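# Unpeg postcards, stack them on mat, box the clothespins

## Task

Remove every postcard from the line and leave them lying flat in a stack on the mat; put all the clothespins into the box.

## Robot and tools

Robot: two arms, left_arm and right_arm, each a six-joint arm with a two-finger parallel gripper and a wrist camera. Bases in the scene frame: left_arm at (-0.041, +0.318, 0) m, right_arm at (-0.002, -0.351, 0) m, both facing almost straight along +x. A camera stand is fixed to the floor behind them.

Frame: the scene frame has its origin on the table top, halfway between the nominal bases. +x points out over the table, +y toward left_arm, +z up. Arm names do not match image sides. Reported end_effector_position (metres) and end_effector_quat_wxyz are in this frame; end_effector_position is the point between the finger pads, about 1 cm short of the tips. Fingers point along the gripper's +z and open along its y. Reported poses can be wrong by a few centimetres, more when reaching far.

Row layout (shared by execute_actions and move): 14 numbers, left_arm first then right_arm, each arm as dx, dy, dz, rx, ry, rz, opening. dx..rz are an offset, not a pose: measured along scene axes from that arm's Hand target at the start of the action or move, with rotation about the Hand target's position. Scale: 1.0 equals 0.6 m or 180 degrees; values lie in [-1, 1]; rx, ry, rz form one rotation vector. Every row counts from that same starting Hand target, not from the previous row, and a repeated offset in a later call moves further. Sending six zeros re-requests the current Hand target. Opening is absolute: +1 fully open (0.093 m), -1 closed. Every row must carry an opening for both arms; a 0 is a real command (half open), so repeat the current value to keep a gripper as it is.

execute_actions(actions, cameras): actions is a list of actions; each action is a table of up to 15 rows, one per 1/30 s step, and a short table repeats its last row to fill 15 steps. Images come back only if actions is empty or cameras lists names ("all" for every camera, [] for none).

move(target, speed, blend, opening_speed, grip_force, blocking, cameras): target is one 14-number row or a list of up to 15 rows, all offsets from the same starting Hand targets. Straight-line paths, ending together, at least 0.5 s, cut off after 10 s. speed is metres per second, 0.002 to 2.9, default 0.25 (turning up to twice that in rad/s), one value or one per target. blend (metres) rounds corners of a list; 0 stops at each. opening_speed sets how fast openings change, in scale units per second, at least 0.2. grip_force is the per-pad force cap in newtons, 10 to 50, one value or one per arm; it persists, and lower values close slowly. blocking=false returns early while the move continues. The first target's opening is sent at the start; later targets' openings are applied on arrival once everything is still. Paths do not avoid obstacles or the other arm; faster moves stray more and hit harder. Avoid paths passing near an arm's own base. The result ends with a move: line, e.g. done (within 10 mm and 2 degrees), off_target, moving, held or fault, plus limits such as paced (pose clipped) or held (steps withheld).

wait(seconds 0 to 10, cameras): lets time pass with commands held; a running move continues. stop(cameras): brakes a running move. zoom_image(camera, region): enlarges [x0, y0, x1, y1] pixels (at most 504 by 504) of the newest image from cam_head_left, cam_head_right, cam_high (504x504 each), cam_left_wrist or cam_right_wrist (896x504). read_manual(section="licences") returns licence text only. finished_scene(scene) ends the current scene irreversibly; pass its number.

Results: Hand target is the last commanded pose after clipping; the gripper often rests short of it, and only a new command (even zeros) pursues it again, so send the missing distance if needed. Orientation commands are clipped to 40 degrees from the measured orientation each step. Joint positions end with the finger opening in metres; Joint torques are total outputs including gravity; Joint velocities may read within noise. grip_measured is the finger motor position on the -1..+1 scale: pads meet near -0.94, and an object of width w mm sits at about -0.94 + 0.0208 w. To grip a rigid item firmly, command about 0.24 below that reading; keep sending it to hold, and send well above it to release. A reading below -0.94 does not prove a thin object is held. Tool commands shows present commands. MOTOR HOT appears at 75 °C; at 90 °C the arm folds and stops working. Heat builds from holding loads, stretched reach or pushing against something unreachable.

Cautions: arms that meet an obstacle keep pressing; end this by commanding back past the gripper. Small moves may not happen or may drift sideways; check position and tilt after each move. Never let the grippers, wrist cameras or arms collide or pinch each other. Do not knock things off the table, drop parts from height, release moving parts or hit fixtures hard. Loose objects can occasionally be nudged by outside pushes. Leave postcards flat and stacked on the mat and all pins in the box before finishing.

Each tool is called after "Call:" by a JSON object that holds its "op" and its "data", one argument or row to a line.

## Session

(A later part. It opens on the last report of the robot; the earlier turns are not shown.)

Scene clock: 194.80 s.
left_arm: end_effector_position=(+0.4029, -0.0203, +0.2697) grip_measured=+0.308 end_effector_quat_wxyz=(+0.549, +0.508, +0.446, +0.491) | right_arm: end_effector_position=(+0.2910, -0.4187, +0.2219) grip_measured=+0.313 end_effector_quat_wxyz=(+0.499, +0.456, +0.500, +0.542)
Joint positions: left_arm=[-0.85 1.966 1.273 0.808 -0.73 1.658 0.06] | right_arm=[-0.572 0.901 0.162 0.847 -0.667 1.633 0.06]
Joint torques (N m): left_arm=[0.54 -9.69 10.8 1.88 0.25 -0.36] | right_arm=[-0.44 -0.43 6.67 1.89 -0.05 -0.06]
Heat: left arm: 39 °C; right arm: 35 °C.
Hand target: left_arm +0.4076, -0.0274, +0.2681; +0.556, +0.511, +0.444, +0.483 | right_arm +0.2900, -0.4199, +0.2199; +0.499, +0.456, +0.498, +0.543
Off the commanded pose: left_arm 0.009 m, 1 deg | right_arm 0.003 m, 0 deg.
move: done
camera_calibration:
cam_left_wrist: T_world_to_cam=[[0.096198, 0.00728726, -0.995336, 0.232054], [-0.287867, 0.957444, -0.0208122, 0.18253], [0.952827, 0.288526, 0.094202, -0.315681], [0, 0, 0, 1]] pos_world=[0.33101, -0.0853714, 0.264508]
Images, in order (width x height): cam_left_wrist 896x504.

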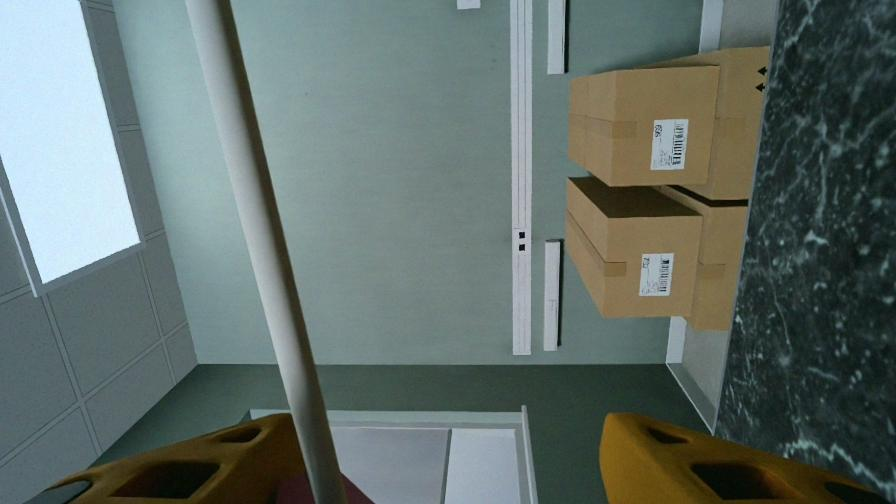

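Call:
{"op": "move", "data": {
  "target": [
    [0,-0.004,0.055,0,0,0,0.31,0,0,0,0,0,0,0.31],
    [0,-0.004,0.055,0,0,0,-0.15,0,0,0,0,0,0,0.31]
  ],
  "speed": 0.06,
  "opening_speed": 0.6,
  "cameras": ["cam_left_wrist"]
}}

Scene clock: 197.23 s.
left_arm: end_effector_position=(+0.4088, -0.0272, +0.2800) grip_measured=+0.117 end_effector_quat_wxyz=(+0.535, +0.524, +0.445, +0.491) | right_arm: end_effector_position=(+0.2910, -0.4187, +0.2219) grip_measured=+0.313 end_effector_quat_wxyz=(+0.499, +0.456, +0.500, +0.542)
Joint positions: left_arm=[-0.85 1.966 1.354 0.684 -0.73 1.658 0.051] | right_arm=[-0.572 0.901 0.162 0.847 -0.667 1.633 0.06]
Joint torques (N m): left_arm=[0.18 -13.45 10.97 1.92 0.19 -0.35] | right_arm=[-0.36 -0.36 6.6 1.9 -0.04 -0.08]
Heat: left arm: 39 °C; right arm: 36 °C.
Hand target: left_arm +0.4076, -0.0298, +0.3011; +0.556, +0.511, +0.444, +0.483 | right_arm +0.2900, -0.4199, +0.2199; +0.499, +0.456, +0.498, +0.543
Off the commanded pose: left_arm 0.021 m, 3 deg | right_arm 0.003 m, 0 deg.
move: off_target (left_arm); target 2's new opening was sent with left_arm's hand 0.021 m and 3 deg from that target
camera_calibration:
cam_left_wrist: T_world_to_cam=[[0.0683261, 0.0393595, -0.996886, 0.254422], [-0.287562, 0.957591, 0.0180987, 0.179968], [0.955322, 0.28543, 0.0767467, -0.316515], [0, 0, 0, 1]] pos_world=[0.336742, -0.092007, 0.274664]
Images, in order (width x height): cam_left_wrist 896x504.

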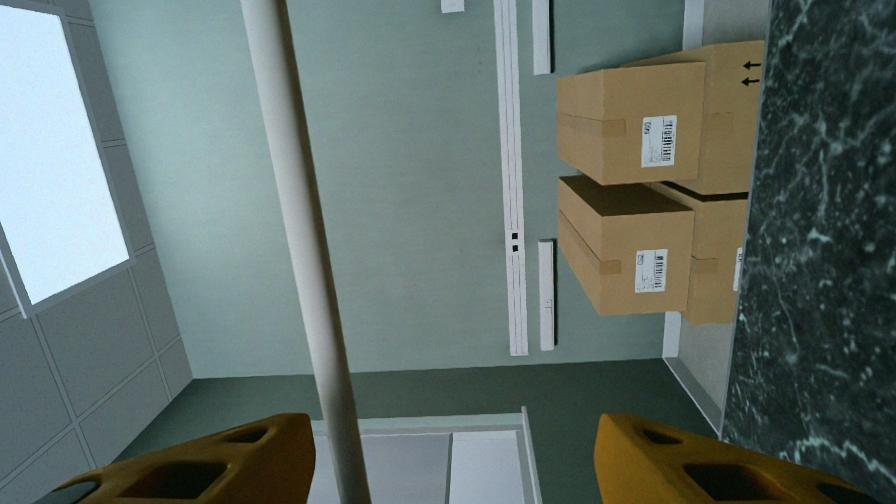

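Call:
{"op": "move", "data": {
  "target": [0,0,0,0,0,0,0.31,0,0,0,0,0,0,0.31],
  "cameras": ["cam_left_wrist","cam_head_left"]
}}

Call:
{"op": "zoom_image", "data": {
  "camera": "cam_head_left",
  "region": [150, 100, 290, 220]
}}

Scene clock: 198.10 s.
left_arm: end_effector_position=(+0.4088, -0.0272, +0.2800) grip_measured=+0.308 end_effector_quat_wxyz=(+0.535, +0.524, +0.445, +0.491) | right_arm: end_effector_position=(+0.2910, -0.4187, +0.2219) grip_measured=+0.313 end_effector_quat_wxyz=(+0.499, +0.456, +0.500, +0.542)
Joint positions: left_arm=[-0.85 1.966 1.354 0.684 -0.73 1.658 0.06] | right_arm=[-0.572 0.901 0.162 0.847 -0.667 1.633 0.06]
Joint torques (N m): left_arm=[0.23 -13.45 10.99 1.91 0.19 -0.35] | right_arm=[-0.36 -0.39 6.61 1.92 -0.06 -0.08]
Heat: left arm: 39 °C; right arm: 36 °C.
Hand target: left_arm +0.4076, -0.0298, +0.3011; +0.556, +0.511, +0.444, +0.483 | right_arm +0.2900, -0.4199, +0.2199; +0.499, +0.456, +0.498, +0.543
Off the commanded pose: left_arm 0.021 m, 3 deg | right_arm 0.003 m, 0 deg.
move: off_target (left_arm)
camera_calibration:
cam_left_wrist: T_world_to_cam=[[0.0683261, 0.0393595, -0.996886, 0.254422], [-0.287562, 0.957591, 0.0180987, 0.179968], [0.955322, 0.28543, 0.0767467, -0.316515], [0, 0, 0, 1]] pos_world=[0.336742, -0.092007, 0.274664]
Images, in order (width x height): cam_head_left 504x504, cam_left_wrist 896x504.

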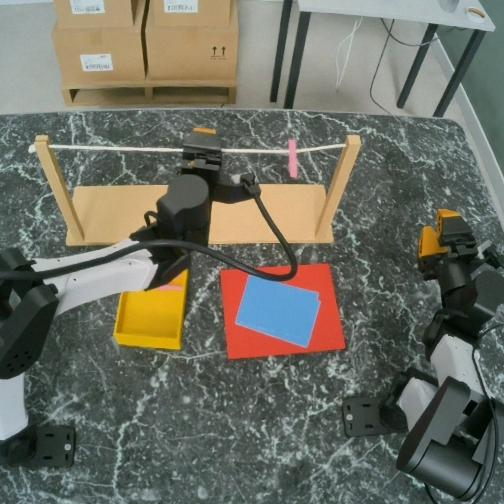

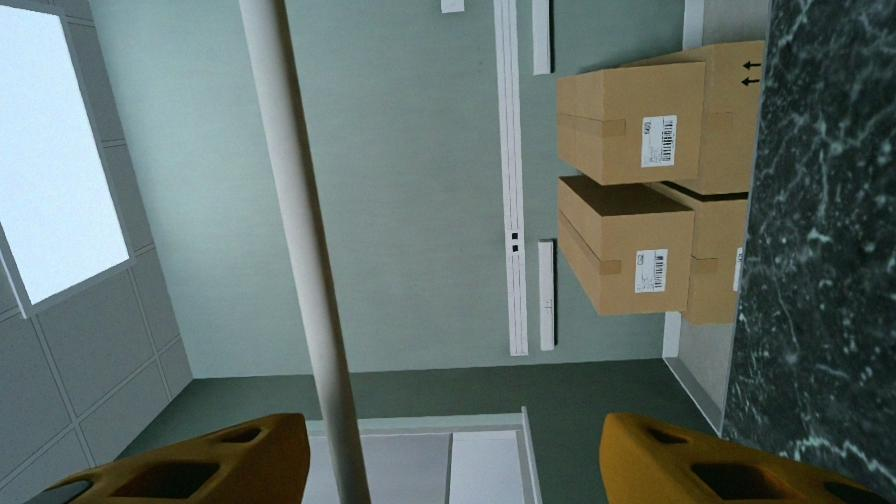

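Scaled by 3.600 from the camera's 504x504 image, which has a finer 720x720 frame.

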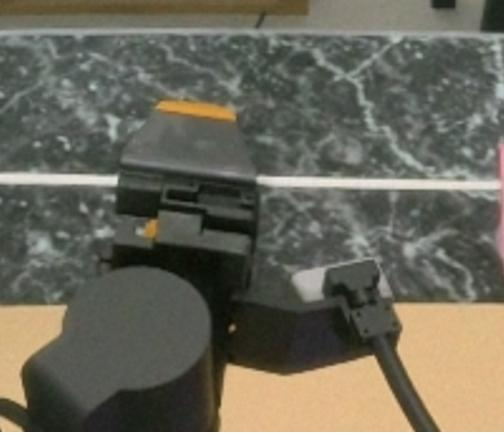

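Call:
{"op": "move", "data": {
  "target": [
    [0,0,0,0,0,0,1.0,0,0,0,0,0,0,0.31],
    [-0.104,0.008,-0.06,0,0,0,1.0,0,0,0,0,0,0,0.31],
    [-0.104,0.008,-0.08,0,0,0,0.31,0,0,0,0,0,0,0.31]
  ],
  "speed": [0.08,0.1,0.06],
  "cameras": ["cam_left_wrist"]
}}

Scene clock: 203.53 s.
left_arm: end_effector_position=(+0.3481, -0.0277, +0.2504) grip_measured=+0.313 end_effector_quat_wxyz=(+0.553, +0.514, +0.443, +0.482) | right_arm: end_effector_position=(+0.2910, -0.4187, +0.2219) grip_measured=+0.313 end_effector_quat_wxyz=(+0.499, +0.456, +0.500, +0.542)
Joint positions: left_arm=[-0.962 1.897 1.094 0.917 -0.82 1.66 0.06] | right_arm=[-0.572 0.901 0.162 0.847 -0.667 1.633 0.06]
Joint torques (N m): left_arm=[-0.02 -11.63 6.46 2.03 -0.03 -0.16] | right_arm=[-0.5 -0.28 6.65 1.9 -0.05 -0.07]
Heat: left arm: 40 °C; right arm: 37 °C.
Hand target: left_arm +0.3452, -0.0250, +0.2531; +0.556, +0.511, +0.444, +0.483 | right_arm +0.2900, -0.4199, +0.2199; +0.499, +0.456, +0.498, +0.543
Off the commanded pose: left_arm 0.005 m, 1 deg | right_arm 0.003 m, 0 deg.
move: done
camera_calibration:
cam_left_wrist: T_world_to_cam=[[0.0877567, 0.00137768, -0.996141, 0.221102], [-0.266788, 0.9635, -0.0221706, 0.166526], [0.959752, 0.267704, 0.0849211, -0.260155], [0, 0, 0, 1]] pos_world=[0.274708, -0.0911074, 0.246033]
Images, in order (width x height): cam_left_wrist 896x504.

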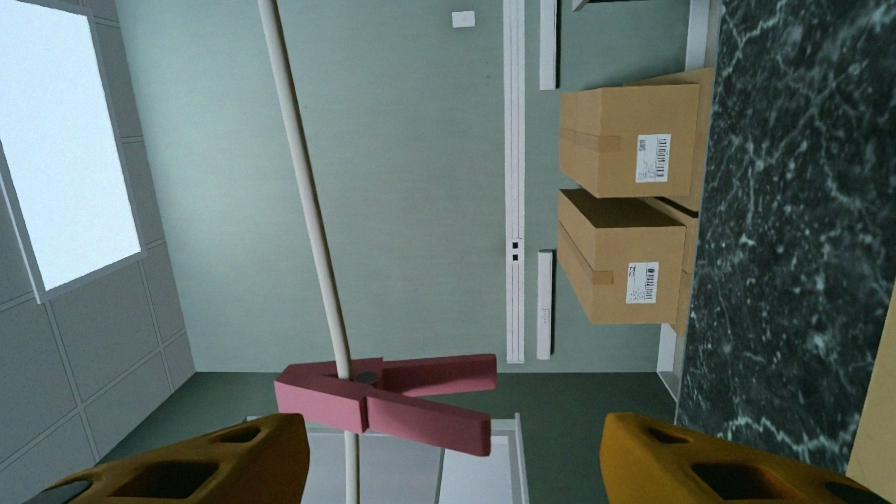

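Call:
{"op": "move", "data": {
  "target": [
    [0,0.008,0.0255,0,0,0,0.31,0,0,0,0,0,0,0.31],
    [0.1045,0.008,0.0255,0,0,0,0.31,0,0,0,0,0,0,0.31]
  ],
  "speed": [0.06,0.06],
  "cameras": ["cam_left_wrist"]
}}

Scene clock: 206.80 s.
left_arm: end_effector_position=(+0.4027, -0.0134, +0.2716) grip_measured=+0.313 end_effector_quat_wxyz=(+0.552, +0.506, +0.446, +0.491) | right_arm: end_effector_position=(+0.2910, -0.4187, +0.2219) grip_measured=+0.313 end_effector_quat_wxyz=(+0.499, +0.456, +0.500, +0.542)
Joint positions: left_arm=[-0.84 1.947 1.248 0.82 -0.719 1.656 0.06] | right_arm=[-0.572 0.901 0.162 0.847 -0.667 1.633 0.06]
Joint torques (N m): left_arm=[0.58 -9.54 10.71 1.81 0.25 -0.35] | right_arm=[-0.51 -0.35 6.6 1.93 -0.03 -0.08]
Heat: left arm: 40 °C; right arm: 37 °C.
Hand target: left_arm +0.4078, -0.0202, +0.2684; +0.556, +0.511, +0.444, +0.483 | right_arm +0.2900, -0.4199, +0.2199; +0.499, +0.456, +0.498, +0.543
Off the commanded pose: left_arm 0.009 m, 1 deg | right_arm 0.003 m, 0 deg.
move: done
camera_calibration:
cam_left_wrist: T_world_to_cam=[[0.101041, 0.00164394, -0.994881, 0.231649], [-0.287008, 0.957532, -0.0275666, 0.177387], [0.952585, 0.288324, 0.0972222, -0.318291], [0, 0, 0, 1]] pos_world=[0.330705, -0.0784631, 0.266298]
Images, in order (width x height): cam_left_wrist 896x504.

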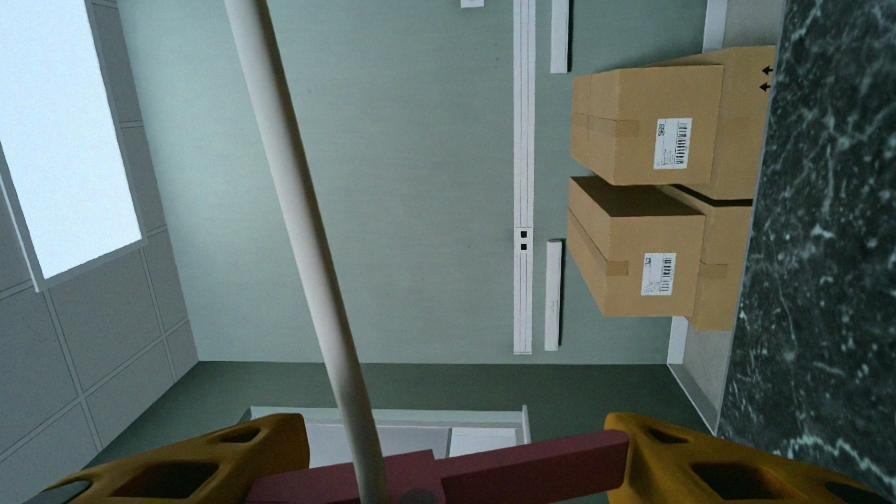

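Call:
{"op": "move", "data": {
  "target": [
    [-0.104,-0.007,0.01,0,0,0,0.31,0,0,0,0,0,0,0.31],
    [-0.104,-0.007,-0.0125,0,0,0,0.31,0,0,0,0,0,0,0.31]
  ],
  "speed": [0.1,0.05],
  "cameras": []
}}

Scene clock: 210.27 s.
left_arm: end_effector_position=(+0.3468, -0.0280, +0.2603) grip_measured=+0.313 end_effector_quat_wxyz=(+0.556, +0.514, +0.443, +0.481) | right_arm: end_effector_position=(+0.2910, -0.4187, +0.2219) grip_measured=+0.313 end_effector_quat_wxyz=(+0.499, +0.456, +0.500, +0.542)
Joint positions: left_arm=[-0.964 1.876 1.107 0.886 -0.819 1.659 0.06] | right_arm=[-0.572 0.901 0.162 0.847 -0.667 1.633 0.06]
Joint torques (N m): left_arm=[0.31 -11.14 6.56 2.01 -0.03 -0.16] | right_arm=[-0.54 -0.39 6.69 1.91 -0.05 -0.05]
Heat: left arm: 40 °C; right arm: 37 °C.
Hand target: left_arm +0.3454, -0.0244, +0.2609; +0.556, +0.511, +0.444, +0.483 | right_arm +0.2900, -0.4199, +0.2199; +0.499, +0.456, +0.498, +0.543
Off the commanded pose: left_arm 0.004 m, 0 deg | right_arm 0.003 m, 0 deg.
move: done
No camera images: "cameras" was empty.

Call:
{"op": "move", "data": {
  "target": [0.1045,0,0,0,0,0,0.31,0,0,0,0,0,0,0.31],
  "speed": 0.06,
  "cameras": ["cam_left_wrist"]
}}

Scene clock: 212.13 s.
left_arm: end_effector_position=(+0.4035, -0.0172, +0.2634) grip_measured=+0.313 end_effector_quat_wxyz=(+0.550, +0.507, +0.446, +0.492) | right_arm: end_effector_position=(+0.2910, -0.4187, +0.2219) grip_measured=+0.313 end_effector_quat_wxyz=(+0.499, +0.456, +0.500, +0.542)
Joint positions: left_arm=[-0.845 1.972 1.251 0.839 -0.725 1.657 0.06] | right_arm=[-0.572 0.901 0.162 0.847 -0.667 1.633 0.06]
Joint torques (N m): left_arm=[0.51 -9.68 10.62 1.86 0.21 -0.36] | right_arm=[-0.43 -0.34 6.64 1.91 -0.06 -0.09]
Heat: left arm: 40 °C; right arm: 37 °C.
Hand target: left_arm +0.4081, -0.0244, +0.2609; +0.556, +0.511, +0.444, +0.483 | right_arm +0.2900, -0.4199, +0.2199; +0.499, +0.456, +0.498, +0.543
Off the commanded pose: left_arm 0.009 m, 1 deg | right_arm 0.003 m, 0 deg.
move: done
camera_calibration:
cam_left_wrist: T_world_to_cam=[[0.0983213, 0.00501305, -0.995142, 0.224658], [-0.288518, 0.957182, -0.0236841, 0.180536], [0.952413, 0.289445, 0.0955577, -0.316679], [0, 0, 0, 1]] pos_world=[0.331608, -0.0822707, 0.258104]
Images, in order (width x height): cam_left_wrist 896x504.

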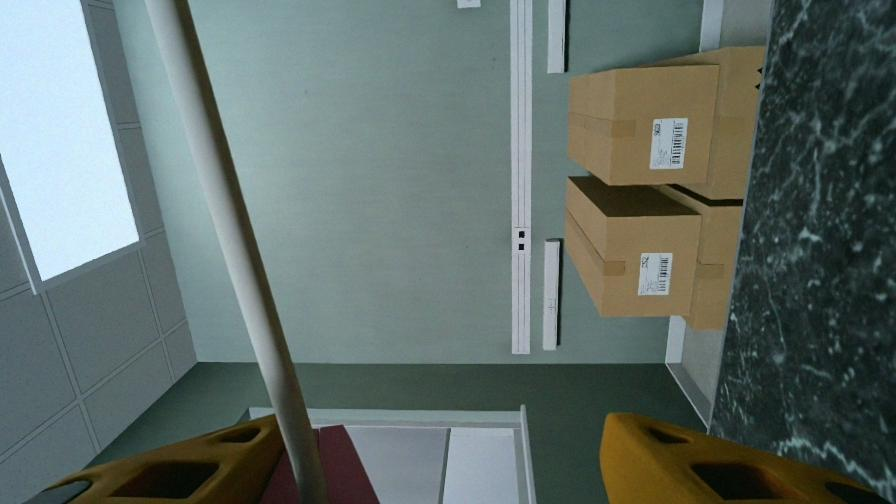

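Call:
{"op": "move", "data": {
  "target": [
    [0,-0.002,0.033,0,0,0,0.31,0,0,0,0,0,0,0.31],
    [0,-0.002,0.033,0,0,0,-0.15,0,0,0,0,0,0,0.31],
    [0,-0.003,0.063,0,0,0,-0.15,0,0,0,0,0,0,0.31],
    [-0.05,-0.003,0.05,0,0,0,-0.15,0,0,0,0,0,0,0.31]
  ],
  "speed": 0.06,
  "opening_speed": 0.6,
  "cameras": ["cam_left_wrist"]
}}

Scene clock: 216.77 s.
left_arm: end_effector_position=(+0.3836, -0.0325, +0.2763) grip_measured=-0.147 end_effector_quat_wxyz=(+0.544, +0.525, +0.440, +0.484) | right_arm: end_effector_position=(+0.2910, -0.4187, +0.2219) grip_measured=+0.313 end_effector_quat_wxyz=(+0.499, +0.456, +0.500, +0.542)
Joint positions: left_arm=[-0.898 1.923 1.27 0.735 -0.754 1.657 0.038] | right_arm=[-0.572 0.901 0.162 0.847 -0.667 1.633 0.06]
Joint torques (N m): left_arm=[0.12 -14.26 6.86 2.09 -0.02 -0.26] | right_arm=[-0.4 -0.31 6.52 1.9 -0.05 -0.06]
Heat: left arm: 41 °C; right arm: 38 °C.
Hand target: left_arm +0.3781, -0.0262, +0.2910; +0.556, +0.511, +0.444, +0.483 | right_arm +0.2900, -0.4199, +0.2199; +0.499, +0.456, +0.498, +0.543
Off the commanded pose: left_arm 0.017 m, 2 deg | right_arm 0.003 m, 0 deg.
move: off_target (left_arm); target 2's new opening was sent with left_arm's hand 0.014 m and 2 deg from that target
camera_calibration:
cam_left_wrist: T_world_to_cam=[[0.0738011, 0.0277957, -0.996886, 0.250193], [-0.265447, 0.964098, 0.00722996, 0.172631], [0.961297, 0.264087, 0.0785298, -0.294044], [0, 0, 0, 1]] pos_world=[0.310023, -0.0957339, 0.271257]
Images, in order (width x height): cam_left_wrist 896x504.

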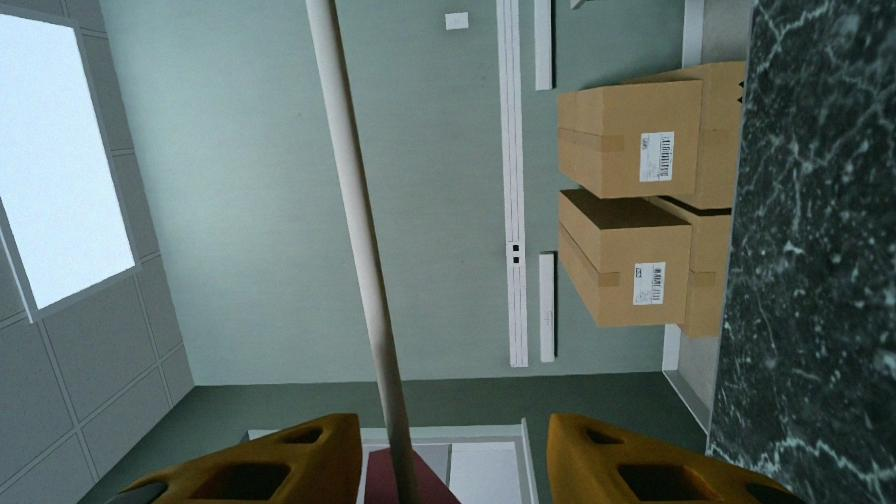

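Call:
{"op": "move", "data": {
  "target": [-0.015,0.012,0.02,0,0,0,-0.15,0,0,0,0,0,0,0.31],
  "speed": 0.06,
  "cameras": ["cam_left_wrist"]
}}

Scene clock: 218.23 s.
left_arm: end_effector_position=(+0.3750, -0.0229, +0.2956) grip_measured=-0.147 end_effector_quat_wxyz=(+0.552, +0.515, +0.442, +0.485) | right_arm: end_effector_position=(+0.2910, -0.4187, +0.2219) grip_measured=+0.313 end_effector_quat_wxyz=(+0.499, +0.456, +0.500, +0.542)
Joint positions: left_arm=[-0.901 1.861 1.246 0.724 -0.761 1.657 0.038] | right_arm=[-0.572 0.901 0.162 0.847 -0.667 1.633 0.06]
Joint torques (N m): left_arm=[-0.25 -13.23 6.95 1.88 -0.04 -0.24] | right_arm=[-0.47 -0.34 6.69 1.91 -0.07 -0.07]
Heat: left arm: 42 °C; right arm: 38 °C.
Hand target: left_arm +0.3691, -0.0190, +0.3029; +0.556, +0.511, +0.444, +0.483 | right_arm +0.2900, -0.4199, +0.2199; +0.499, +0.456, +0.498, +0.543
Off the commanded pose: left_arm 0.010 m, 1 deg | right_arm 0.003 m, 0 deg.
move: done
camera_calibration:
cam_left_wrist: T_world_to_cam=[[0.0896333, 0.00682894, -0.995951, 0.263087], [-0.269057, 0.962963, -0.0176117, 0.169543], [0.958944, 0.269546, 0.0881509, -0.29175], [0, 0, 0, 1]] pos_world=[0.301807, -0.0864198, 0.290725]
Images, in order (width x height): cam_left_wrist 896x504.

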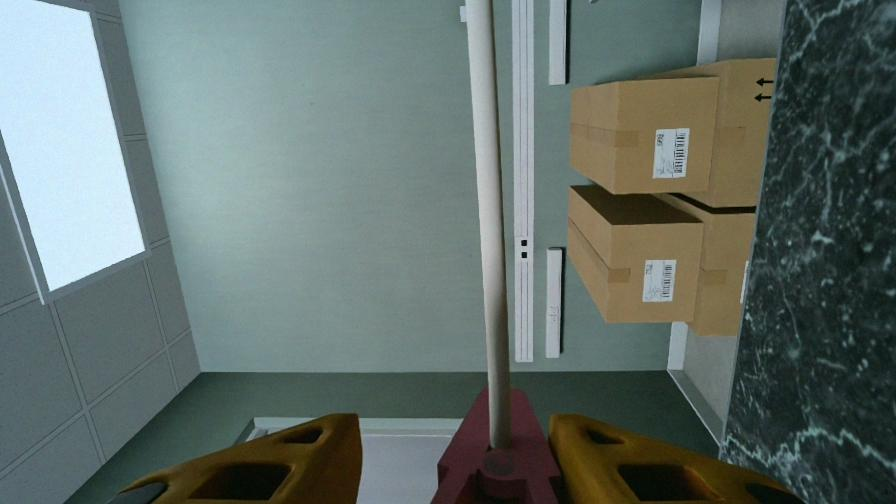

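Call:
{"op": "move", "data": {
  "target": [
    [0,0,-0.012,0,0,0,-0.15,0,0,0,0,0,0,0.31],
    [0,0,-0.012,0,0,0,-0.74,0,0,0,0,0,0,0.31]
  ],
  "speed": 0.06,
  "grip_force": [30,50],
  "cameras": ["cam_left_wrist"]
}}

Scene clock: 221.63 s.
left_arm: end_effector_position=(+0.3741, -0.0216, +0.2896) grip_measured=-0.579 end_effector_quat_wxyz=(+0.548, +0.518, +0.442, +0.485) | right_arm: end_effector_position=(+0.2910, -0.4187, +0.2219) grip_measured=+0.313 end_effector_quat_wxyz=(+0.499, +0.456, +0.500, +0.542)
Joint positions: left_arm=[-0.901 1.861 1.229 0.731 -0.762 1.657 0.017] | right_arm=[-0.572 0.901 0.162 0.847 -0.667 1.633 0.06]
Joint torques (N m): left_arm=[-0.23 -12.44 6.94 2.09 -0.04 -0.25] | right_arm=[-0.42 -0.42 6.5 1.9 -0.03 -0.06]
Heat: left arm: 43 °C; right arm: 38 °C.
Hand target: left_arm +0.3692, -0.0190, +0.2958; +0.556, +0.511, +0.444, +0.483 | right_arm +0.2900, -0.4199, +0.2199; +0.499, +0.456, +0.498, +0.543
Off the commanded pose: left_arm 0.008 m, 1 deg | right_arm 0.003 m, 0 deg.
grip_force (N): 30, 50
move: done
camera_calibration:
cam_left_wrist: T_world_to_cam=[[0.0835415, 0.0146453, -0.996397, 0.259821], [-0.269822, 0.962873, -0.00847025, 0.165671], [0.959279, 0.269557, 0.0843914, -0.289716], [0, 0, 0, 1]] pos_world=[0.300914, -0.0852305, 0.284738]
Images, in order (width x height): cam_left_wrist 896x504.

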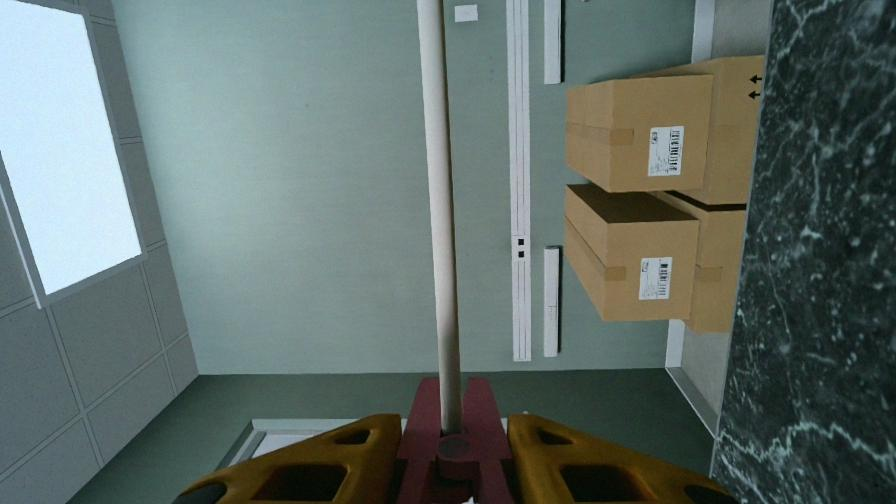

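Call:
{"op": "move", "data": {
  "target": [
    [0,0,0,0,0,0,-0.76,0,0,0,0,0,0,0.31],
    [-0.118,0,0.003,0,0,0,-0.76,0,0,0,0,0,0,0.31],
    [-0.2537,0.1417,-0.218,0.0341,0.488,0.0354,-0.76,0,0,0,0,0,0,0.31]
  ],
  "speed": [0.06,0.07,0.3],
  "grip_force": [30,50],
  "cameras": ["cam_left_wrist"]
}}

Scene clock: 227.60 s.
left_arm: end_effector_position=(+0.2067, +0.0610, +0.1745) grip_measured=-0.596 end_effector_quat_wxyz=(+0.049, +0.707, +0.705, +0.023) | right_arm: end_effector_position=(+0.2910, -0.4187, +0.2219) grip_measured=+0.313 end_effector_quat_wxyz=(+0.499, +0.456, +0.500, +0.542)
Joint positions: left_arm=[-0.824 1.823 1.767 -1.42 -0.049 0.748 0.017] | right_arm=[-0.572 0.901 0.162 0.847 -0.667 1.633 0.06]
Joint torques (N m): left_arm=[1.52 -7.61 6 0.67 -0.38 -0.02] | right_arm=[-0.46 -0.34 6.58 1.89 -0.04 -0.05]
Heat: left arm: 43 °C; right arm: 38 °C.
Hand target: left_arm +0.2169, +0.0661, +0.1649; +0.042, +0.706, +0.706, +0.042 | right_arm +0.2900, -0.4199, +0.2199; +0.499, +0.456, +0.498, +0.543
Off the commanded pose: left_arm 0.015 m, 2 deg | right_arm 0.003 m, 0 deg.
grip_force (N): 30, 50
move: off_target (left_arm)
camera_calibration:
cam_left_wrist: T_world_to_cam=[[-0.993878, 0.00935906, -0.110083, 0.226227], [-0.0318317, 0.929893, 0.36645, -0.0726904], [0.105795, 0.367711, -0.923903, 0.204684], [0, 0, 0, 1]] pos_world=[0.200873, -0.00978752, 0.240649]
Images, in order (width x height): cam_left_wrist 896x504.

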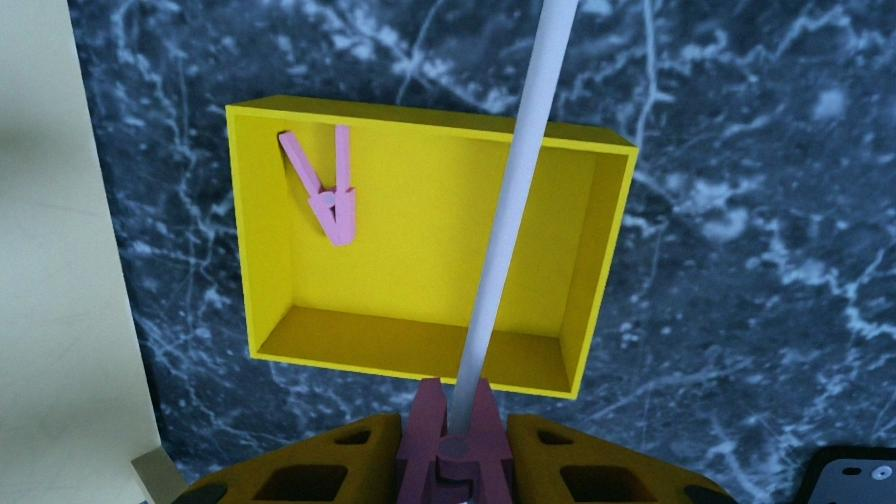

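Call:
{"op": "move", "data": {
  "target": [
    [0.1357,-0.1417,0.221,-0.0341,-0.488,-0.0354,-0.76,0,0,0,0,0,0,0.31],
    [0.2437,-0.1417,0.213,-0.0341,-0.488,-0.0354,-0.76,0,0,0,0,0,0,0.31]
  ],
  "speed": [0.2,0.08],
  "grip_force": [30,50],
  "cameras": ["cam_left_wrist","cam_head_left"]
}}

Scene clock: 233.87 s.
left_arm: end_effector_position=(+0.3597, -0.0126, +0.2962) grip_measured=-0.596 end_effector_quat_wxyz=(+0.554, +0.506, +0.444, +0.490) | right_arm: end_effector_position=(+0.2910, -0.4187, +0.2220) grip_measured=+0.313 end_effector_quat_wxyz=(+0.499, +0.455, +0.500, +0.542)
Joint positions: left_arm=[-0.919 1.812 1.167 0.779 -0.793 1.669 0.017] | right_arm=[-0.572 0.901 0.162 0.847 -0.667 1.633 0.06]
Joint torques (N m): left_arm=[0.35 -8.55 10.33 1.76 0.16 -0.38] | right_arm=[-0.4 -0.42 6.6 1.89 -0.05 -0.05]
Heat: left arm: 42 °C; right arm: 39 °C.
Hand target: left_arm +0.3631, -0.0190, +0.2929; +0.556, +0.511, +0.444, +0.483 | right_arm +0.2900, -0.4199, +0.2199; +0.499, +0.456, +0.498, +0.543
Off the commanded pose: left_arm 0.008 m, 1 deg | right_arm 0.003 m, 0 deg.
grip_force (N): 30, 50
move: done
camera_calibration:
cam_left_wrist: T_world_to_cam=[[0.103231, -0.0021594, -0.994655, 0.259593], [-0.281944, 0.958919, -0.0313434, 0.164251], [0.953861, 0.283672, 0.098381, -0.28095], [0, 0, 0, 1]] pos_world=[0.287499, -0.0772454, 0.290994]
Images, in order (width x height): cam_head_left 504x504, cam_left_wrist 896x504.

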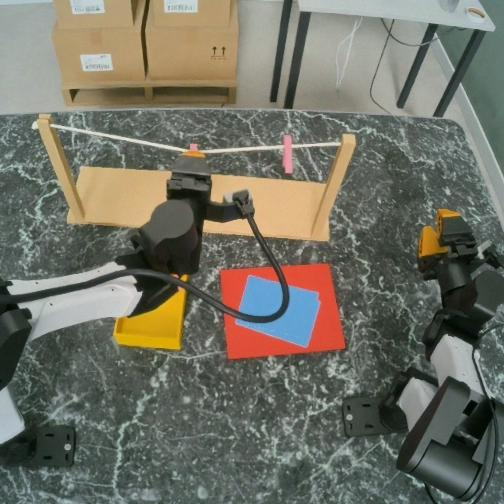

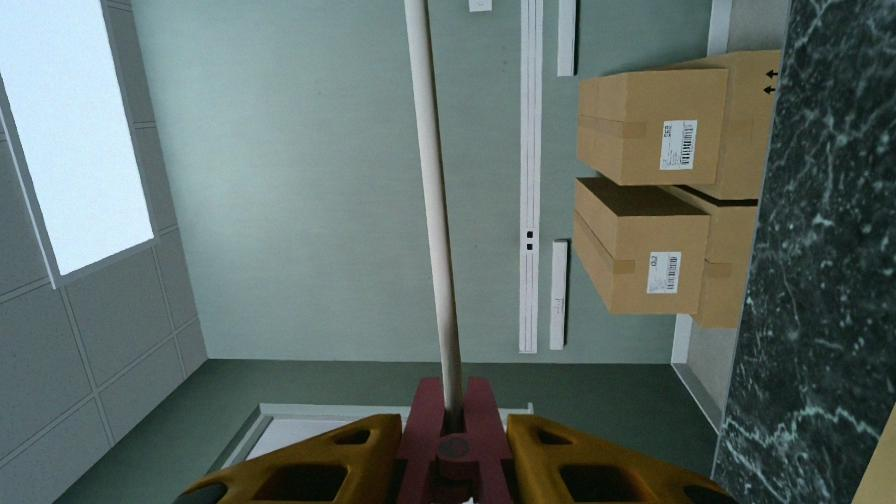

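Call:
{"op": "move", "data": {
  "target": [0,0,0,0,0,0,-0.9,0,0,0,0,0,0,0.31],
  "grip_force": [50,50],
  "opening_speed": 0.3,
  "cameras": ["cam_left_wrist"]
}}

Call:
{"op": "zoom_image", "data": {
  "camera": "cam_left_wrist",
  "region": [330, 330, 580, 504]
}}

Scene clock: 235.37 s.
left_arm: end_effector_position=(+0.3597, -0.0126, +0.2962) grip_measured=-0.658 end_effector_quat_wxyz=(+0.554, +0.505, +0.445, +0.489) | right_arm: end_effector_position=(+0.2910, -0.4187, +0.2220) grip_measured=+0.313 end_effector_quat_wxyz=(+0.499, +0.455, +0.500, +0.542)
Joint positions: left_arm=[-0.919 1.812 1.167 0.779 -0.793 1.668 0.014] | right_arm=[-0.572 0.901 0.162 0.847 -0.667 1.633 0.06]
Joint torques (N m): left_arm=[0.35 -8.57 10.3 1.75 0.16 -0.36] | right_arm=[-0.51 -0.28 6.6 1.92 -0.04 -0.06]
Heat: left arm: 42 °C; right arm: 39 °C.
Hand target: left_arm +0.3631, -0.0190, +0.2929; +0.556, +0.511, +0.444, +0.483 | right_arm +0.2900, -0.4199, +0.2199; +0.499, +0.456, +0.498, +0.543
Off the commanded pose: left_arm 0.008 m, 1 deg | right_arm 0.003 m, 0 deg.
move: done
camera_calibration:
cam_left_wrist: T_world_to_cam=[[0.103225, -0.00247379, -0.994655, 0.25968], [-0.281915, 0.958918, -0.031642, 0.164304], [0.95387, 0.283674, 0.098287, -0.28084], [0, 0, 0, 1]] pos_world=[0.287399, -0.077245, 0.291094]
Images, in order (width x height): cam_left_wrist 896x504.

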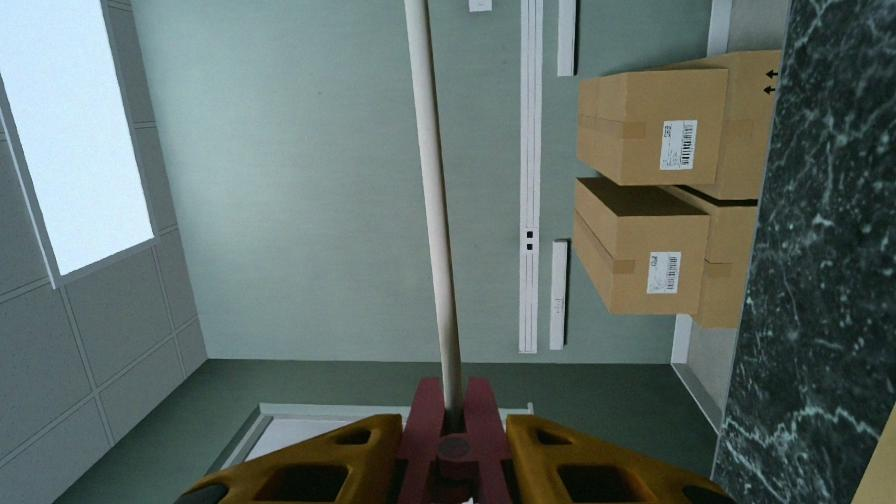

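Scaled by 2.016 from the camera's 896x504 image, which has a finer 1280x720 frame.

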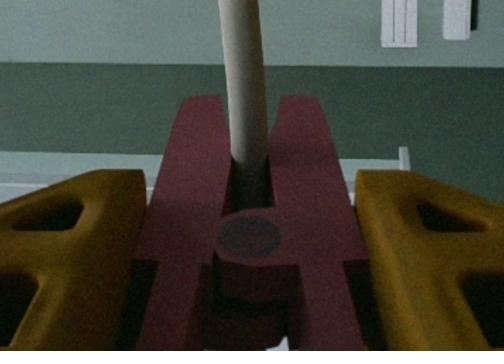

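Call:
{"op": "move", "data": {
  "target": [-0.115,0,0.005,0,0,0,-0.9,0,0,0,0,0,0,0.31],
  "speed": 0.07,
  "cameras": ["cam_left_wrist"]
}}

Scene clock: 237.20 s.
left_arm: end_effector_position=(+0.2985, -0.0249, +0.2872) grip_measured=-0.674 end_effector_quat_wxyz=(+0.549, +0.520, +0.442, +0.483) | right_arm: end_effector_position=(+0.2910, -0.4187, +0.2220) grip_measured=+0.313 end_effector_quat_wxyz=(+0.499, +0.455, +0.500, +0.542)
Joint positions: left_arm=[-1.07 1.727 1.047 0.795 -0.926 1.681 0.013] | right_arm=[-0.572 0.901 0.162 0.847 -0.667 1.633 0.06]
Joint torques (N m): left_arm=[-0.09 -11.6 6.64 2 -0.04 -0.14] | right_arm=[-0.44 -0.39 6.53 1.86 -0.06 -0.05]
Heat: left arm: 42 °C; right arm: 39 °C.
Hand target: left_arm +0.2940, -0.0190, +0.2958; +0.556, +0.511, +0.444, +0.483 | right_arm +0.2900, -0.4199, +0.2199; +0.499, +0.456, +0.498, +0.543
Off the commanded pose: left_arm 0.011 m, 1 deg | right_arm 0.003 m, 0 deg.
move: off_target (left_arm)
camera_calibration:
cam_left_wrist: T_world_to_cam=[[0.081312, 0.0146604, -0.996581, 0.264475], [-0.265857, 0.963983, -0.00751067, 0.146986], [0.960577, 0.265559, 0.082281, -0.215956], [0, 0, 0, 1]] pos_world=[0.225015, -0.0882198, 0.282444]
Images, in order (width x height): cam_left_wrist 896x504.

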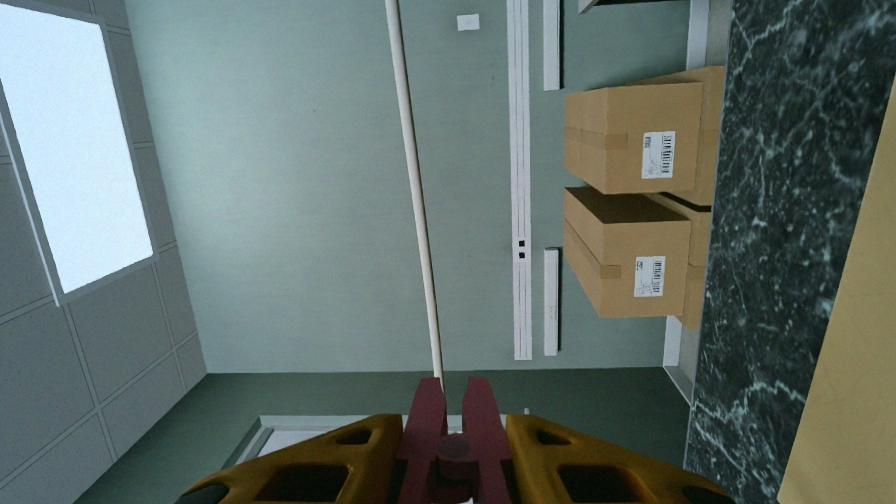

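Call:
{"op": "move", "data": {
  "target": [-0.1333,0.1392,-0.223,0.0341,0.488,0.0354,-0.85,0,0,0,0,0,0,0.31],
  "speed": 0.3,
  "cameras": ["cam_left_wrist","cam_head_left"]
}}

Scene clock: 240.93 s.
left_arm: end_effector_position=(+0.2129, +0.0684, +0.1613) grip_measured=-0.674 end_effector_quat_wxyz=(+0.044, +0.702, +0.709, +0.049) | right_arm: end_effector_position=(+0.2910, -0.4187, +0.2220) grip_measured=+0.313 end_effector_quat_wxyz=(+0.499, +0.455, +0.500, +0.542)
Joint positions: left_arm=[-0.822 1.821 1.711 -1.377 -0.102 0.739 0.013] | right_arm=[-0.572 0.901 0.162 0.847 -0.667 1.633 0.06]
Joint torques (N m): left_arm=[0.43 -7.88 9.69 0.36 0.11 -0.03] | right_arm=[-0.51 -0.38 6.67 1.91 -0.05 -0.06]
Heat: left arm: 42 °C; right arm: 39 °C.
Hand target: left_arm +0.2141, +0.0645, +0.1621; +0.043, +0.706, +0.706, +0.042 | right_arm +0.2900, -0.4199, +0.2199; +0.499, +0.456, +0.498, +0.543
Off the commanded pose: left_arm 0.004 m, 1 deg | right_arm 0.003 m, 0 deg.
move: done
camera_calibration:
cam_left_wrist: T_world_to_cam=[[-0.990104, -0.0000384478, -0.140336, 0.235619], [-0.0574558, 0.912459, 0.405115, -0.0741324], [0.128035, 0.409169, -0.903431, 0.178261], [0, 0, 0, 1]] pos_world=[0.206205, -0.005287, 0.224144]
Images, in order (width x height): cam_head_left 504x504, cam_left_wrist 896x504.

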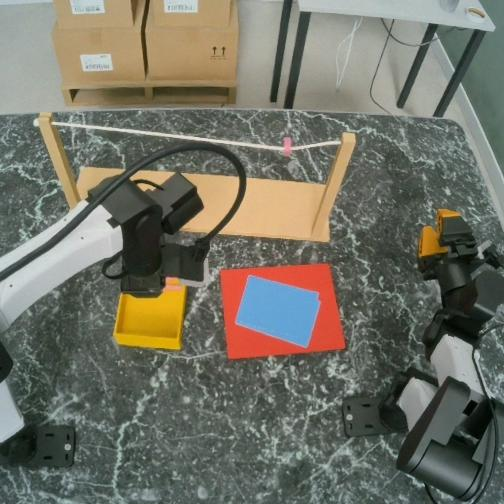

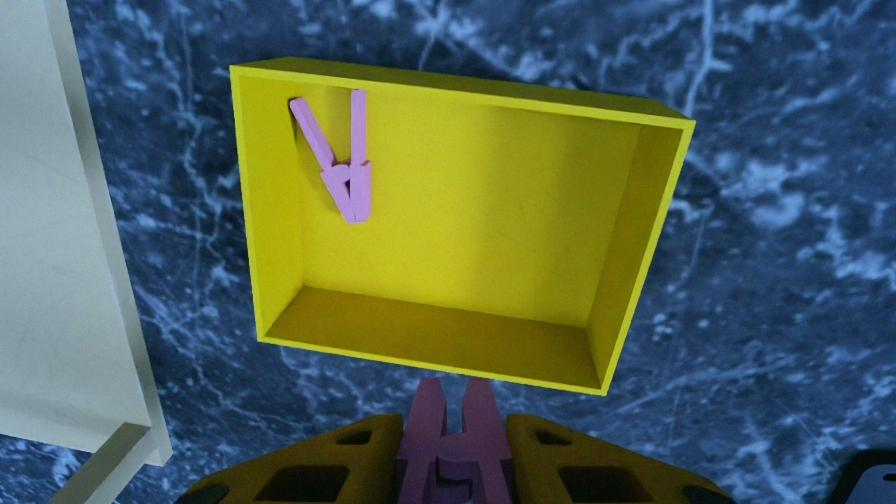

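Call:
{"op": "move", "data": {
  "target": [
    [0,-0.004,-0.1585,0,0,0,-0.85,0,0,0,0,0,0,0.31],
    [0,-0.004,-0.1585,0,0,0,-0.1,0,0,0,0,0,0,0.31],
    [0,-0.004,0.03,0,0,0,-0.1,0,0,0,0,0,0,0.31]
  ],
  "speed": [0.1,0.1,0.12],
  "opening_speed": 0.5,
  "cameras": ["cam_left_wrist"]
}}

Scene clock: 246.70 s.
left_arm: end_effector_position=(+0.2149, +0.0660, +0.1778) grip_measured=-0.102 end_effector_quat_wxyz=(+0.042, +0.702, +0.709, +0.049) | right_arm: end_effector_position=(+0.2910, -0.4187, +0.2220) grip_measured=+0.313 end_effector_quat_wxyz=(+0.499, +0.455, +0.500, +0.542)
Joint positions: left_arm=[-0.822 1.849 1.814 -1.456 -0.102 0.739 0.04] | right_arm=[-0.572 0.901 0.162 0.847 -0.667 1.633 0.06]
Joint torques (N m): left_arm=[0.01 -8.65 9.29 0.36 0.1 -0.08] | right_arm=[-0.35 -0.39 6.58 1.91 -0.07 -0.07]
Heat: left arm: 41 °C; right arm: 39 °C.
Hand target: left_arm +0.2141, +0.0621, +0.1799; +0.042, +0.706, +0.706, +0.042 | right_arm +0.2900, -0.4199, +0.2199; +0.499, +0.456, +0.498, +0.543
Off the commanded pose: left_arm 0.005 m, 1 deg | right_arm 0.003 m, 0 deg.
move: done
camera_calibration:
cam_left_wrist: T_world_to_cam=[[-0.990573, 0.000396773, -0.136988, 0.239403], [-0.0560127, 0.911408, 0.407674, -0.0791928], [0.125013, 0.411503, -0.902794, 0.194351], [0, 0, 0, 1]] pos_world=[0.208414, -0.00789393, 0.240539]
Images, in order (width x height): cam_left_wrist 896x504.

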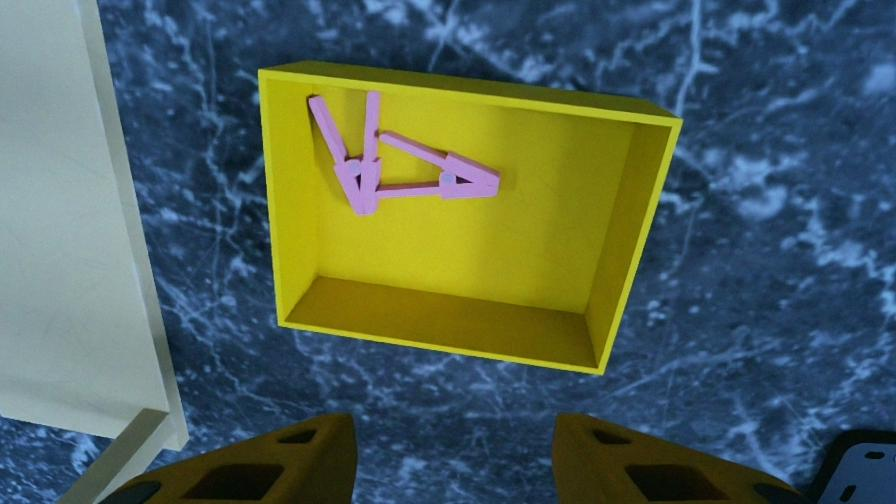

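Call:
{"op": "move", "data": {
  "target": [0.2098,-0.3518,0.1368,-0.0853,-0.4836,-0.0883,0.31,0,0,0,0,0,0,0.31],
  "speed": 0.3,
  "cameras": ["cam_left_wrist","cam_head_left"]
}}

Call:
{"op": "zoom_image", "data": {
  "camera": "cam_head_left",
  "region": [220, 100, 370, 220]
}}

Scene clock: 251.97 s.
left_arm: end_effector_position=(+0.3373, -0.1436, +0.2670) grip_measured=+0.308 end_effector_quat_wxyz=(+0.600, +0.551, +0.394, +0.426) | right_arm: end_effector_position=(+0.2910, -0.4187, +0.2220) grip_measured=+0.313 end_effector_quat_wxyz=(+0.499, +0.455, +0.500, +0.542)
Joint positions: left_arm=[-1.072 2.109 1.482 0.738 -0.741 1.642 0.06] | right_arm=[-0.572 0.901 0.162 0.847 -0.667 1.633 0.06]
Joint torques (N m): left_arm=[0.69 -11.14 9.4 2.09 0.24 -0.17] | right_arm=[-0.51 -0.34 6.57 1.88 -0.04 -0.02]
Heat: left arm: 41 °C; right arm: 39 °C.
Hand target: left_arm +0.3400, -0.1489, +0.2622; +0.604, +0.554, +0.388, +0.422 | right_arm +0.2900, -0.4199, +0.2199; +0.499, +0.456, +0.498, +0.543
Off the commanded pose: left_arm 0.008 m, 1 deg | right_arm 0.003 m, 0 deg.
move: done
camera_calibration:
cam_left_wrist: T_world_to_cam=[[0.0873082, -0.0250894, -0.995865, 0.235012], [-0.0794817, 0.99632, -0.0320691, 0.219935], [0.993006, 0.081953, 0.0849928, -0.258103], [0, 0, 0, 1]] pos_world=[0.25326, -0.192077, 0.263031]
Images, in order (width x height): cam_head_left 504x504, cam_left_wrist 896x504.

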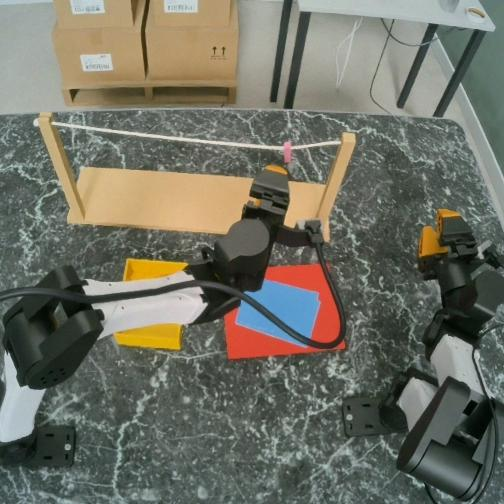

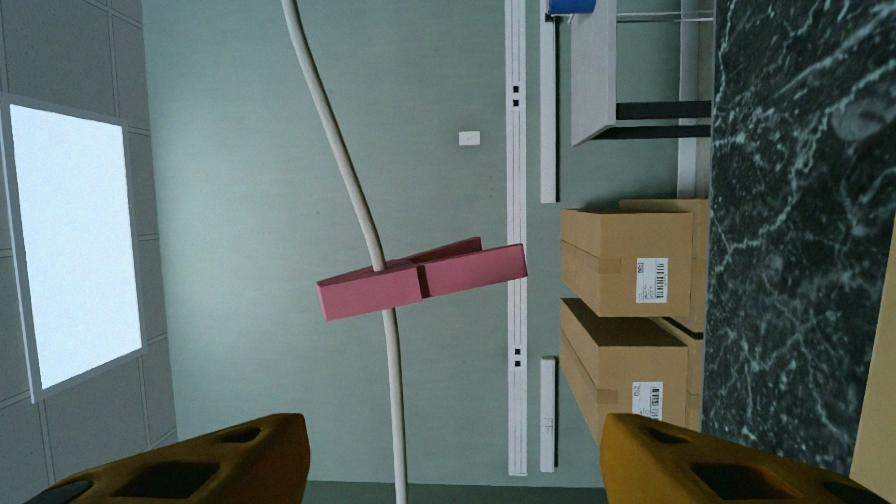

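Scaled by 3.360 from the camera's 504x504 image, which has a finer 720x720 frame.

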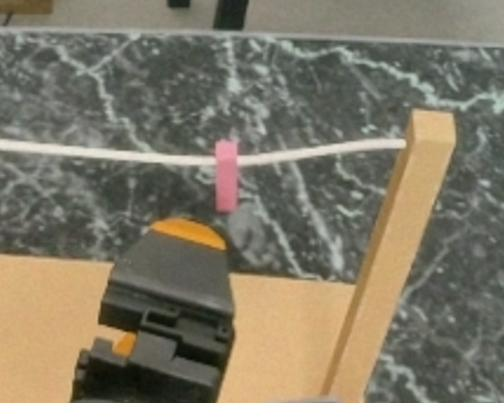

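Call:
{"op": "move", "data": {
  "target": [0.1055,-0.0535,0.0083,0,0,0,0.31,0,0,0,0,0,0,0.31],
  "speed": 0.06,
  "cameras": ["cam_left_wrist"]
}}

Scene clock: 254.67 s.
left_arm: end_effector_position=(+0.3994, -0.1744, +0.2732) grip_measured=+0.308 end_effector_quat_wxyz=(+0.601, +0.549, +0.391, +0.429) | right_arm: end_effector_position=(+0.2910, -0.4187, +0.2220) grip_measured=+0.313 end_effector_quat_wxyz=(+0.499, +0.455, +0.500, +0.542)
Joint positions: left_arm=[-0.995 2.327 1.863 0.579 -0.664 1.642 0.06] | right_arm=[-0.572 0.901 0.162 0.847 -0.667 1.633 0.06]
Joint torques (N m): left_arm=[0.61 -12.78 11.4 1.92 0.23 -0.29] | right_arm=[-0.43 -0.35 6.65 1.92 -0.06 -0.06]
Heat: left arm: 42 °C; right arm: 39 °C.
Hand target: left_arm +0.4033, -0.1810, +0.2671; +0.604, +0.554, +0.388, +0.422 | right_arm +0.2900, -0.4199, +0.2199; +0.499, +0.456, +0.498, +0.543
Off the commanded pose: left_arm 0.010 m, 1 deg | right_arm 0.003 m, 0 deg.
move: done
camera_calibration:
cam_left_wrist: T_world_to_cam=[[0.0968251, -0.0235838, -0.995022, 0.231278], [-0.0800099, 0.996299, -0.0313998, 0.255715], [0.99208, 0.0826519, 0.0945799, -0.319816], [0, 0, 0, 1]] pos_world=[0.315349, -0.222881, 0.268404]
Images, in order (width x height): cam_left_wrist 896x504.

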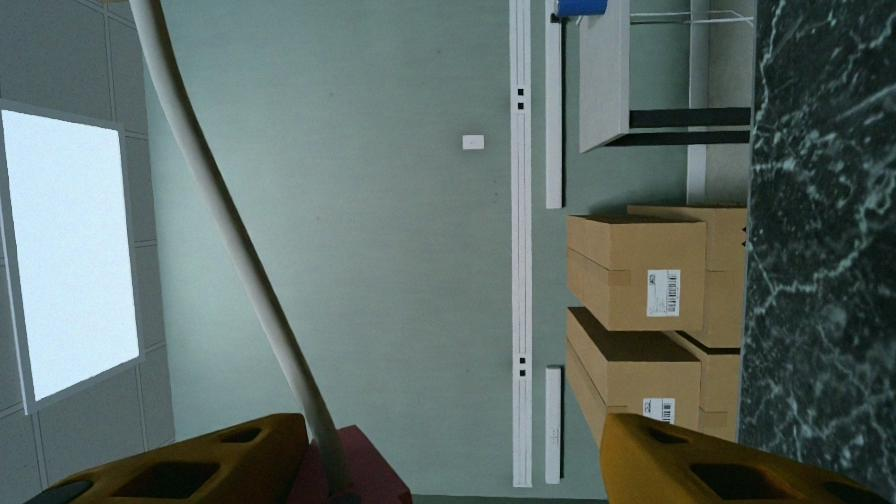

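Call:
{"op": "move", "data": {
  "target": [
    [0,-0.002,0.033,0,0,0,-0.15,0,0,0,0,0,0,0.31],
    [0,-0.002,0.06,0,0,0,-0.15,0,0,0,0,0,0,0.31],
    [-0.061,0.022,0.055,0,0,0,-0.15,0,0,0,0,0,0,0.31]
  ],
  "speed": 0.06,
  "opening_speed": 0.7,
  "cameras": ["cam_left_wrist"]
}}

Scene clock: 258.17 s.
left_arm: end_effector_position=(+0.3719, -0.1752, +0.2797) grip_measured=-0.147 end_effector_quat_wxyz=(+0.591, +0.569, +0.385, +0.423) | right_arm: end_effector_position=(+0.2910, -0.4187, +0.2220) grip_measured=+0.313 end_effector_quat_wxyz=(+0.499, +0.455, +0.500, +0.542)
Joint positions: left_arm=[-1.037 2.243 1.781 0.534 -0.685 1.642 0.038] | right_arm=[-0.572 0.901 0.162 0.847 -0.667 1.633 0.06]
Joint torques (N m): left_arm=[0.13 -17.78 7.24 2.12 -0.06 -0.22] | right_arm=[-0.49 -0.4 6.65 1.91 -0.03 -0.05]
Heat: left arm: 44 °C; right arm: 40 °C.
Hand target: left_arm +0.3667, -0.1678, +0.3000; +0.603, +0.554, +0.388, +0.422 | right_arm +0.2900, -0.4199, +0.2199; +0.499, +0.456, +0.498, +0.543
Off the commanded pose: left_arm 0.022 m, 2 deg | right_arm 0.003 m, 0 deg.
move: off_target (left_arm)
camera_calibration:
cam_left_wrist: T_world_to_cam=[[0.0731447, 0.00931875, -0.997278, 0.255504], [-0.0597577, 0.998201, 0.00494449, 0.237148], [0.995529, 0.0592333, 0.07357, -0.292702], [0, 0, 0, 1]] pos_world=[0.286876, -0.221764, 0.27517]
Images, in order (width x height): cam_left_wrist 896x504.

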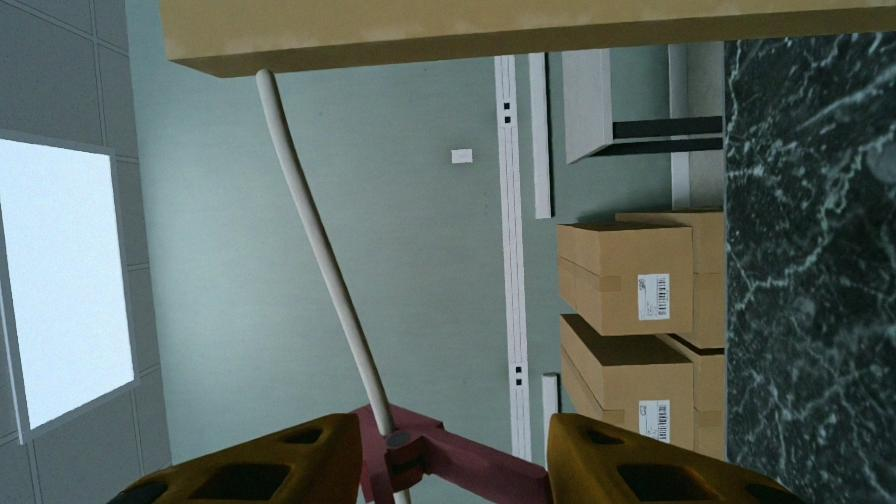

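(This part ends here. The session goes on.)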